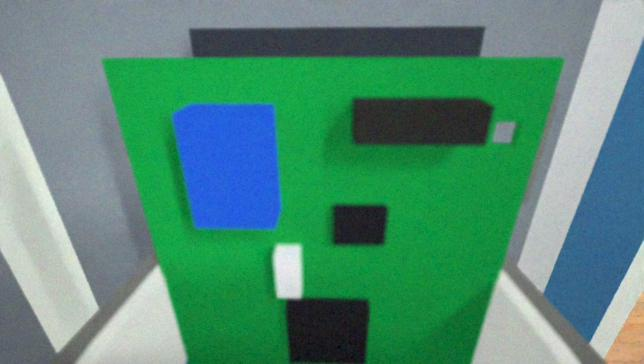

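>>> move(
  target={"side":"right","x":0.25,"y":0.0,"z":1.12,"quat_wxyz":[1,0,0,0]},
  min_time_s=1.5,
  cameras=[],
)

>>> move(
  target={"side":"right","x":0.25,"y":-0.3,"z":1.15,"quat_wxyz":[1,0,0,0]},
  min_time_s=2,
  cameras=["head_camera"],
)

>>> move(
  joints={"torso_squat_rad":0,"torso_pitch_rad":0.3},
  cameras=[],
)

>>> move(
  base={"x_m_s":-0.25,"for_s":3.2},
  cameras=["head_camera","right_wrist_camera"],
)

Scene clock: 2008.23 s.
Joint torques (N m): left_arm=[-11.69 11.28 11.18 1.38 0.9 -0.42 0.46] | right_arm=[-20.9 -8.78 -11.04 1.36 -0.11 0.01 0.36]
External joint torques (N m): left_arm=[1.19 -0.78 0.65 -0.15 0.09 0.04 0.46] | right_arm=[0.7 -1.18 -0.54 -0.49 -0.33 0.01 0.36]
Motor temperatures (°C): left_arm=[29 32 30 32 38 34 40] | right_arm=[37 34 29 32 45 35 36]
Wrist force (N): left_arm=[-0.7 3.1 -7.7] | right_arm=[2.5 10.7 -13.4]
Wrist torque (N m): left_arm=[-0.20 -0.27 -0.20] | right_arm=[-0.02 0.87 0.51]
Wrist force, peak (N): left_arm=[-0.8 3.2 -8.1] | right_arm=[2.3 10.9 -13.7]
move: done
base_odometry: x=-0.455 y=+1.975 heading=+1.494
lidar_m: 0.74 0.63 0.46 0.46 1.49 2.08 4.28 4.46 3.31 0.65 0.68 0.77
base_status: not commanded
joint_positions: torso_squat_rad=+0.350 torso_shift_rad=+0.000 torso_pitch_rad=+0.350 torso_yaw_rad=+0.000 left_shoulder_pitch_rad=-1.288 left_shoulder_roll_rad=+1.679 left_shoulder_yaw_rad=-0.922 left_elbow_rad=-1.765 left_forearm_roll_rad=+2.176 left_wrist_pitch_rad=+1.264 left_hand_roll_rad=+0.413 left_gripper_m=+0.100 right_shoulder_pitch_rad=-2.036 right_shoulder_roll_rad=-0.727 right_shoulder_yaw_rad=+1.342 right_elbow_rad=-1.620 right_forearm_roll_rad=-1.772 right_wrist_pitch_rad=+1.518 right_hand_roll_rad=-1.400 right_gripper_m=+0.070 head_pan_rad=+0.000 head_tilt_rad=+0.750
joint_status: all done
wheel_motors_off: 0
motor_effort: left_wheel=+5(6) right_wheel=+29(30)
contact_limits: right_gripper_m 560 mA
chest: x=-0.1220 y=-0.0008 z=+1.2287 quat_wxyz=(+0.985, +0.001, +0.174, +0.000) (m; base frame)
left_hand: x=+0.2598 y=+0.2646 z=+1.1304 quat_wxyz=(+0.971, -0.240, -0.002, +0.001) (m; base frame)
right_hand: x=+0.2500 y=+0.0001 z=+1.1199 quat_wxyz=(+1.000, +0.000, +0.000, +0.000) (m; base frame)
right_hand_status: reached (checked arc, planned for 1.5 s): 0 mm and 0.0 deg off.
pictures: none
No camera images: "cameras" was empty.

Scene clock: 2010.57 s.
Joint torques (N m): left_arm=[-11.58 11.25 11.24 1.29 0.88 -0.39 0.42] | right_arm=[-12.44 -6.46 -10.98 1.99 -0.17 0 0.13]
External joint torques (N m): left_arm=[1.31 -0.82 0.71 -0.24 0.08 0.06 0.42] | right_arm=[1.97 -0.23 -0.72 -0.6 -0.43 0.01 0.13]
Motor temperatures (°C): left_arm=[29 32 30 32 38 34 40] | right_arm=[36 34 29 32 45 35 36]
Wrist force (N): left_arm=[-0.9 3.0 -7.6] | right_arm=[2.7 10.7 -13.3]
Wrist torque (N m): left_arm=[-0.16 -0.28 -0.20] | right_arm=[-0.03 0.92 0.51]
Wrist force, peak (N): left_arm=[-0.9 3.3 -8.0] | right_arm=[2.6 11.1 -13.8]
move: done
base_odometry: x=-0.455 y=+1.975 heading=+1.494
lidar_m: 0.74 0.63 0.45 0.46 1.50 2.07 4.28 4.45 3.32 0.65 0.68 0.78
base_status: not commanded
joint_positions: torso_squat_rad=+0.350 torso_shift_rad=+0.000 torso_pitch_rad=+0.350 torso_yaw_rad=+0.000 left_shoulder_pitch_rad=-1.288 left_shoulder_roll_rad=+1.679 left_shoulder_yaw_rad=-0.922 left_elbow_rad=-1.765 left_forearm_roll_rad=+2.176 left_wrist_pitch_rad=+1.264 left_hand_roll_rad=+0.413 left_gripper_m=+0.100 right_shoulder_pitch_rad=-1.840 right_shoulder_roll_rad=-1.639 right_shoulder_yaw_rad=+1.331 right_elbow_rad=-1.893 right_forearm_roll_rad=-1.856 right_wrist_pitch_rad=+1.527 right_hand_roll_rad=-0.739 right_gripper_m=+0.070 head_pan_rad=+0.000 head_tilt_rad=+0.750
joint_status: all done
wheel_motors_off: 0
motor_effort: left_wheel=+4(6) right_wheel=+27(30)
contact_limits: right_gripper_m 560 mA
chest: x=-0.1220 y=-0.0007 z=+1.2287 quat_wxyz=(+0.985, +0.000, +0.174, +0.000) (m; base frame)
left_hand: x=+0.2598 y=+0.2647 z=+1.1304 quat_wxyz=(+0.971, -0.240, -0.002, +0.001) (m; base frame)
right_hand: x=+0.2501 y=-0.2999 z=+1.1501 quat_wxyz=(+1.000, +0.000, -0.001, +0.000) (m; base frame)
right_hand_status: reached (checked arc, planned for 2.0 s): 0 mm and 0.1 deg off.
pictures: head_camera
camera_calibration:
head_camera: T_world_to_cam=[[0.0365874, -0.998752, 0.0339843, -0.049233], [-0.871677, -0.0485262, -0.487672, 0.71751], [0.488713, -0.0117807, -0.872365, 1.18426], [0, 0, 0, 1]] pos_world=[0.0484745, -0.000402126, 1.38469]

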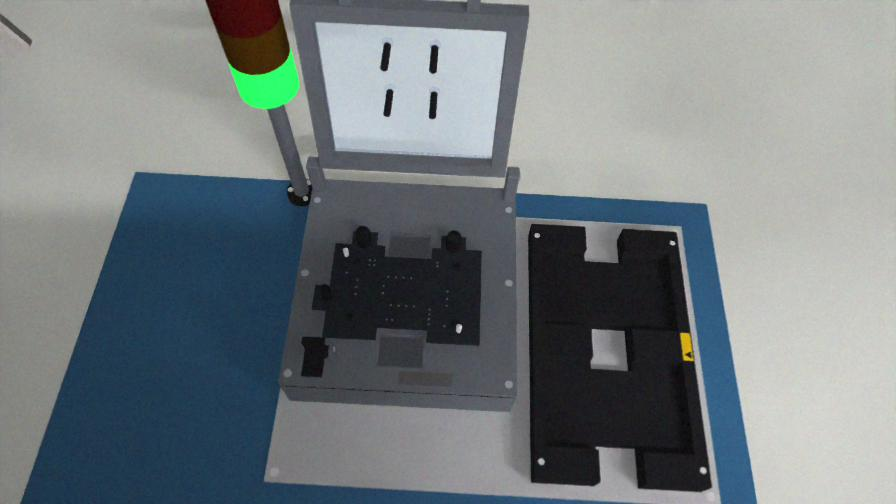

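Scene clock: 2012.50 s.
Joint torques (N m): left_arm=[-11.76 10.9 11.05 1.47 0.83 -0.61 0.43] | right_arm=[-12.42 -6.12 -10.77 2.25 -0.06 -0.07 0.02]
External joint torques (N m): left_arm=[1.26 -0.67 0.47 -0.27 0.06 -0.07 0.44] | right_arm=[1.98 -0.5 -0.52 -0.6 -0.39 0.03 0.02]
Motor temperatures (°C): left_arm=[29 32 30 32 38 34 40] | right_arm=[36 34 29 32 45 35 36]
Wrist force (N): left_arm=[-1.3 3.1 -7.8] | right_arm=[2.0 10.6 -13.3]
Wrist torque (N m): left_arm=[-0.20 -0.34 -0.22] | right_arm=[-0.06 0.84 0.53]
Wrist force, peak (N): left_arm=[-0.8 2.9 -8.2] | right_arm=[2.0 10.9 -13.7]
move: done
base_odometry: x=-0.455 y=+1.975 heading=+1.494
lidar_m: 0.74 0.63 0.46 0.45 1.49 2.08 4.27 4.46 3.31 0.66 0.68 0.78
base_status: not commanded
joint_positions: torso_squat_rad=+0.000 torso_shift_rad=+0.000 torso_pitch_rad=+0.300 torso_yaw_rad=+0.000 left_shoulder_pitch_rad=-1.288 left_shoulder_roll_rad=+1.679 left_shoulder_yaw_rad=-0.922 left_elbow_rad=-1.765 left_forearm_roll_rad=+2.176 left_wrist_pitch_rad=+1.264 left_hand_roll_rad=+0.413 left_gripper_m=+0.100 right_shoulder_pitch_rad=-1.840 right_shoulder_roll_rad=-1.639 right_shoulder_yaw_rad=+1.331 right_elbow_rad=-1.893 right_forearm_roll_rad=-1.856 right_wrist_pitch_rad=+1.527 right_hand_roll_rad=-0.739 right_gripper_m=+0.070 head_pan_rad=+0.000 head_tilt_rad=+0.750
joint_status: all done
wheel_motors_off: 0
motor_effort: left_wheel=+5(6) right_wheel=+28(30)
contact_limits: right_gripper_m 560 mA
chest: x=-0.1366 y=-0.0008 z=+1.2761 quat_wxyz=(+0.989, +0.000, +0.149, +0.000) (m; base frame)
left_hand: x=+0.2497 y=+0.2646 z=+1.1970 quat_wxyz=(+0.970, -0.240, -0.027, -0.005) (m; base frame)
right_hand: x=+0.2389 y=-0.2999 z=+1.2161 quat_wxyz=(+1.000, +0.000, -0.026, +0.000) (m; base frame)
pictures: none
No camera images: "cameras" was empty.

Scene clock: 2016.93 s.
Joint torques (N m): left_arm=[-11.97 10.84 11.07 1.5 0.85 -0.57 0.47] | right_arm=[-12.7 -5.57 -10.6 2.6 0.06 -0.09 0.03]
External joint torques (N m): left_arm=[1.05 -0.73 0.49 -0.24 0.08 -0.03 0.48] | right_arm=[1.7 0.04 -0.35 -0.25 -0.26 0.01 0.02]
Motor temperatures (°C): left_arm=[29 32 30 32 38 34 40] | right_arm=[36 34 29 32 45 35 36]
Wrist force (N): left_arm=[-1.1 3.0 -7.9] | right_arm=[1.8 10.5 -13.4]
Wrist torque (N m): left_arm=[-0.20 -0.32 -0.22] | right_arm=[-0.03 0.84 0.53]
Wrist force, peak (N): left_arm=[-0.9 3.3 -8.0] | right_arm=[2.2 10.9 -13.6]
move: done
base_odometry: x=-0.517 y=+1.177 heading=+1.494
lidar_m: 1.54 1.01 1.29 1.44 1.50 2.10 3.48 3.62 3.30 3.20 1.30 1.06
base_status: done (sent for 3.2 of 3.2 s)
joint_positions: torso_squat_rad=+0.000 torso_shift_rad=+0.000 torso_pitch_rad=+0.300 torso_yaw_rad=+0.000 left_shoulder_pitch_rad=-1.288 left_shoulder_roll_rad=+1.679 left_shoulder_yaw_rad=-0.922 left_elbow_rad=-1.765 left_forearm_roll_rad=+2.176 left_wrist_pitch_rad=+1.264 left_hand_roll_rad=+0.413 left_gripper_m=+0.100 right_shoulder_pitch_rad=-1.840 right_shoulder_roll_rad=-1.639 right_shoulder_yaw_rad=+1.331 right_elbow_rad=-1.893 right_forearm_roll_rad=-1.856 right_wrist_pitch_rad=+1.527 right_hand_roll_rad=-0.739 right_gripper_m=+0.070 head_pan_rad=+0.000 head_tilt_rad=+0.750
joint_status: not commanded
wheel_motors_off: 0
motor_effort: left_wheel=-4(26) right_wheel=+8(33)
contact_limits: right_gripper_m 560 mA
chest: x=-0.1366 y=-0.0008 z=+1.2761 quat_wxyz=(+0.989, +0.000, +0.149, +0.000) (m; base frame)
left_hand: x=+0.2496 y=+0.2647 z=+1.1970 quat_wxyz=(+0.970, -0.240, -0.027, -0.005) (m; base frame)
right_hand: x=+0.2389 y=-0.2999 z=+1.2162 quat_wxyz=(+1.000, +0.000, -0.026, +0.000) (m; base frame)
pictures: head_camera, right_wrist_camera
camera_calibration:
head_camera: T_world_to_cam=[[0.0348193, -0.998752, 0.0358056, -0.0528829], [-0.846245, -0.0485239, -0.530579, 0.7861], [0.531655, -0.0118259, -0.846879, 1.20608], [0, 0, 0, 1]] pos_world=[0.0258563, -0.000409194, 1.44039]
right_wrist_camera: T_world_to_cam=[[-0.997471, 0.0204964, -0.0680501, 0.329652], [-0.0118612, 0.896071, 0.443753, -0.234876], [0.0700731, 0.443438, -0.893562, 1.27468], [0, 0, 0, 1]] pos_world=[0.236712, -0.361534, 1.26567]

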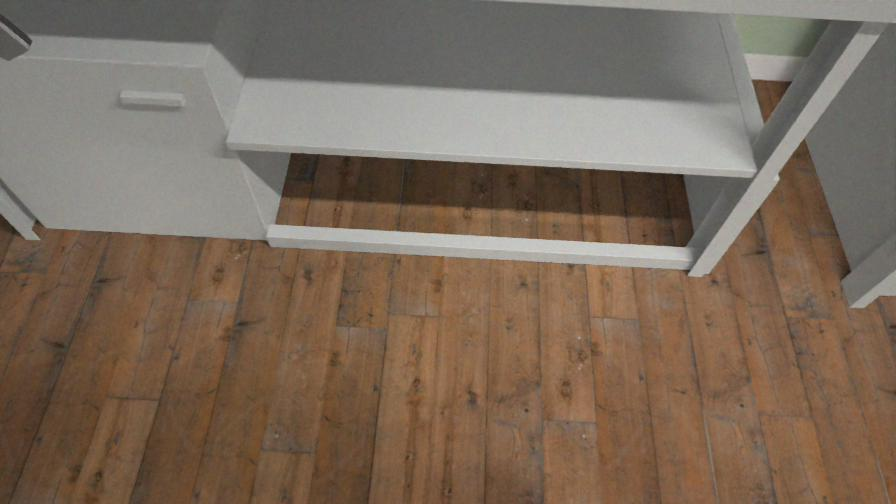

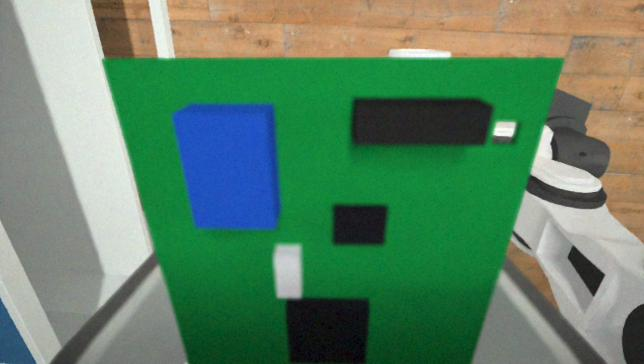

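>>> move(
  base={"turn_rad_s":-0.75,"for_s":3.4},
  joints={"head_tilt_rad":0.4},
  cameras=["head_camera"],
)

Scene clock: 2026.40 s.
Joint torques (N m): left_arm=[-11.72 10.65 11.2 1.61 0.85 -0.57 0.45] | right_arm=[-12.6 -5.35 -10.44 2.69 0.02 -0.08 0.08]
External joint torques (N m): left_arm=[1.3 -0.92 0.63 -0.14 0.09 -0.03 0.46] | right_arm=[1.8 0.26 -0.18 -0.16 -0.3 0.02 0.08]
Motor temperatures (°C): left_arm=[29 32 30 32 38 34 40] | right_arm=[36 34 29 32 45 35 36]
Wrist force (N): left_arm=[-1.3 3.0 -7.6] | right_arm=[1.7 10.6 -13.4]
Wrist torque (N m): left_arm=[-0.17 -0.34 -0.22] | right_arm=[-0.04 0.83 0.52]
Wrist force, peak (N): left_arm=[-1.1 3.2 -8.0] | right_arm=[2.1 10.8 -13.7]
move: done
base_odometry: x=-0.517 y=+1.177 heading=-1.056
lidar_m: 4.07 3.22 2.88 1.30 1.06 1.33 1.01 1.39 1.46 1.57 2.29 3.47
base_status: done (sent for 3.4 of 3.4 s)
joint_positions: torso_squat_rad=+0.000 torso_shift_rad=+0.000 torso_pitch_rad=+0.300 torso_yaw_rad=+0.000 left_shoulder_pitch_rad=-1.288 left_shoulder_roll_rad=+1.679 left_shoulder_yaw_rad=-0.922 left_elbow_rad=-1.765 left_forearm_roll_rad=+2.176 left_wrist_pitch_rad=+1.264 left_hand_roll_rad=+0.413 left_gripper_m=+0.100 right_shoulder_pitch_rad=-1.840 right_shoulder_roll_rad=-1.639 right_shoulder_yaw_rad=+1.331 right_elbow_rad=-1.893 right_forearm_roll_rad=-1.856 right_wrist_pitch_rad=+1.527 right_hand_roll_rad=-0.739 right_gripper_m=+0.070 head_pan_rad=+0.000 head_tilt_rad=+0.400
joint_status: all done
wheel_motors_off: 0
motor_effort: left_wheel=+3(29) right_wheel=+1(27)
contact_limits: right_gripper_m 560 mA
chest: x=-0.1366 y=-0.0008 z=+1.2761 quat_wxyz=(+0.989, +0.000, +0.149, +0.000) (m; base frame)
left_hand: x=+0.2496 y=+0.2647 z=+1.1970 quat_wxyz=(+0.970, -0.240, -0.027, -0.005) (m; base frame)
right_hand: x=+0.2389 y=-0.2999 z=+1.2162 quat_wxyz=(+1.000, +0.000, -0.026, +0.000) (m; base frame)
pictures: head_camera
camera_calibration:
head_camera: T_world_to_cam=[[0.020129, -0.998759, 0.0455452, -0.0679476], [-0.613062, -0.0483153, -0.788556, 1.17613], [0.789778, -0.0120492, -0.613274, 0.879422], [0, 0, 0, 1]] pos_world=[0.0278585, -0.000442079, 1.46986]

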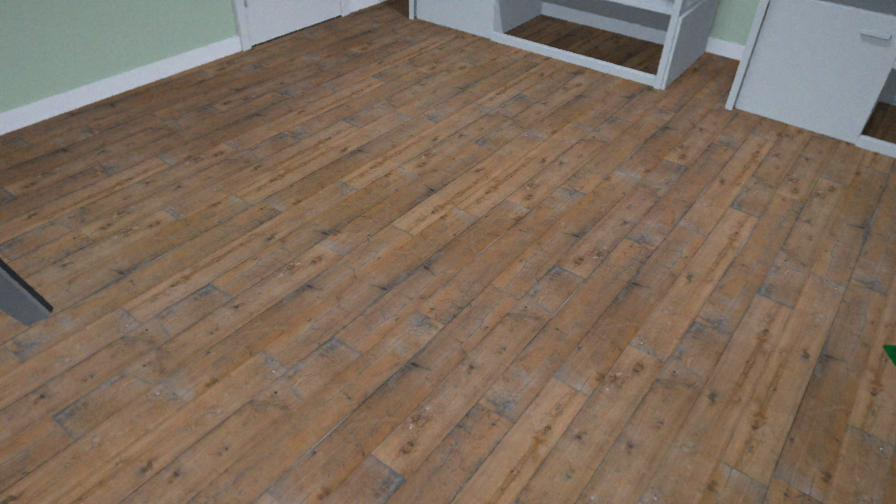

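>>> move(
  base={"x_m_s":0.35,"for_s":5},
  cameras=[],
)

>>> move(
  base={"x_m_s":0.35,"for_s":2.8},
  joints={"head_tilt_rad":0.3},
  cameras=["head_camera"],
)

Scene clock: 2039.43 s.
Joint torques (N m): left_arm=[-11.88 10.75 11 1.58 0.83 -0.56 0.46] | right_arm=[-12.75 -5.75 -10.64 2.6 0.02 -0.04 0.02]
External joint torques (N m): left_arm=[1.14 -0.83 0.42 -0.17 0.06 -0.02 0.47] | right_arm=[1.66 -0.14 -0.38 -0.24 -0.3 0.05 0.02]
Motor temperatures (°C): left_arm=[29 32 30 32 38 34 40] | right_arm=[36 34 29 32 45 35 36]
Wrist force (N): left_arm=[-1.4 2.9 -7.5] | right_arm=[1.7 10.6 -13.4]
Wrist torque (N m): left_arm=[-0.18 -0.35 -0.21] | right_arm=[-0.04 0.83 0.52]
Wrist force, peak (N): left_arm=[-1.0 3.0 -8.1] | right_arm=[2.3 10.9 -13.5]
move: done
base_odometry: x=+0.344 y=-0.346 heading=-1.056
lidar_m: 2.32 2.18 2.15 2.31 2.30 2.22 2.76 2.52 2.49 2.65 2.05 2.02
base_status: done (sent for 5 of 5 s)
joint_positions: torso_squat_rad=+0.000 torso_shift_rad=+0.000 torso_pitch_rad=+0.300 torso_yaw_rad=+0.000 left_shoulder_pitch_rad=-1.288 left_shoulder_roll_rad=+1.679 left_shoulder_yaw_rad=-0.922 left_elbow_rad=-1.765 left_forearm_roll_rad=+2.176 left_wrist_pitch_rad=+1.264 left_hand_roll_rad=+0.413 left_gripper_m=+0.100 right_shoulder_pitch_rad=-1.840 right_shoulder_roll_rad=-1.639 right_shoulder_yaw_rad=+1.331 right_elbow_rad=-1.893 right_forearm_roll_rad=-1.856 right_wrist_pitch_rad=+1.527 right_hand_roll_rad=-0.739 right_gripper_m=+0.070 head_pan_rad=+0.000 head_tilt_rad=+0.400
joint_status: not commanded
wheel_motors_off: 0
motor_effort: left_wheel=-2(30) right_wheel=+0(28)
contact_limits: right_gripper_m 560 mA
chest: x=-0.1366 y=-0.0008 z=+1.2761 quat_wxyz=(+0.989, +0.000, +0.149, +0.000) (m; base frame)
left_hand: x=+0.2497 y=+0.2647 z=+1.1969 quat_wxyz=(+0.970, -0.240, -0.027, -0.005) (m; base frame)
right_hand: x=+0.2389 y=-0.2999 z=+1.2161 quat_wxyz=(+1.000, +0.000, -0.026, +0.000) (m; base frame)
pictures: none
No camera images: "cameras" was empty.

Scene clock: 2043.70 s.
Joint torques (N m): left_arm=[-11.93 10.81 11.16 1.63 0.81 -0.55 0.45] | right_arm=[-12.47 -5.45 -10.4 2.63 0.04 0 0.15]
External joint torques (N m): left_arm=[1.09 -0.76 0.58 -0.12 0.05 -0.01 0.46] | right_arm=[1.93 0.16 -0.14 -0.22 -0.29 0.1 0.15]
Motor temperatures (°C): left_arm=[29 32 30 32 38 34 40] | right_arm=[36 34 29 32 45 35 36]
Wrist force (N): left_arm=[-1.3 2.8 -7.9] | right_arm=[1.5 10.7 -13.4]
Wrist torque (N m): left_arm=[-0.15 -0.34 -0.21] | right_arm=[-0.04 0.82 0.51]
Wrist force, peak (N): left_arm=[-1.4 3.0 -8.2] | right_arm=[2.3 10.7 -13.7]
move: done
base_odometry: x=+0.826 y=-1.200 heading=-1.057
lidar_m: 1.35 1.59 1.56 1.69 2.51 3.07 3.74 3.10 3.06 1.64 1.32 1.68
base_status: done (sent for 2.8 of 2.8 s)
joint_positions: torso_squat_rad=+0.000 torso_shift_rad=+0.000 torso_pitch_rad=+0.300 torso_yaw_rad=+0.000 left_shoulder_pitch_rad=-1.288 left_shoulder_roll_rad=+1.679 left_shoulder_yaw_rad=-0.922 left_elbow_rad=-1.765 left_forearm_roll_rad=+2.176 left_wrist_pitch_rad=+1.264 left_hand_roll_rad=+0.413 left_gripper_m=+0.100 right_shoulder_pitch_rad=-1.840 right_shoulder_roll_rad=-1.639 right_shoulder_yaw_rad=+1.331 right_elbow_rad=-1.893 right_forearm_roll_rad=-1.856 right_wrist_pitch_rad=+1.527 right_hand_roll_rad=-0.739 right_gripper_m=+0.070 head_pan_rad=+0.000 head_tilt_rad=+0.300
joint_status: all done
wheel_motors_off: 0
motor_effort: left_wheel=-3(18) right_wheel=+1(26)
contact_limits: right_gripper_m 560 mA
chest: x=-0.1366 y=-0.0008 z=+1.2761 quat_wxyz=(+0.989, +0.000, +0.149, +0.000) (m; base frame)
left_hand: x=+0.2497 y=+0.2647 z=+1.1969 quat_wxyz=(+0.970, -0.240, -0.027, -0.005) (m; base frame)
right_hand: x=+0.2389 y=-0.2999 z=+1.2162 quat_wxyz=(+1.000, +0.000, -0.026, +0.000) (m; base frame)
pictures: head_camera
camera_calibration:
head_camera: T_world_to_cam=[[0.0153917, -0.998761, 0.0473311, -0.0708238], [-0.531306, -0.0482703, -0.845804, 1.26438], [0.84704, -0.0121289, -0.53139, 0.763021], [0, 0, 0, 1]] pos_world=[0.0265519, -0.000449433, 1.47823]

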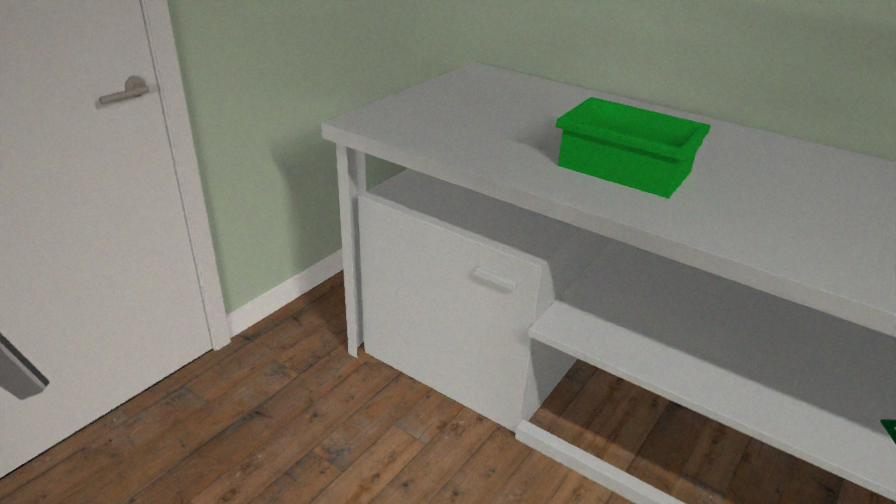

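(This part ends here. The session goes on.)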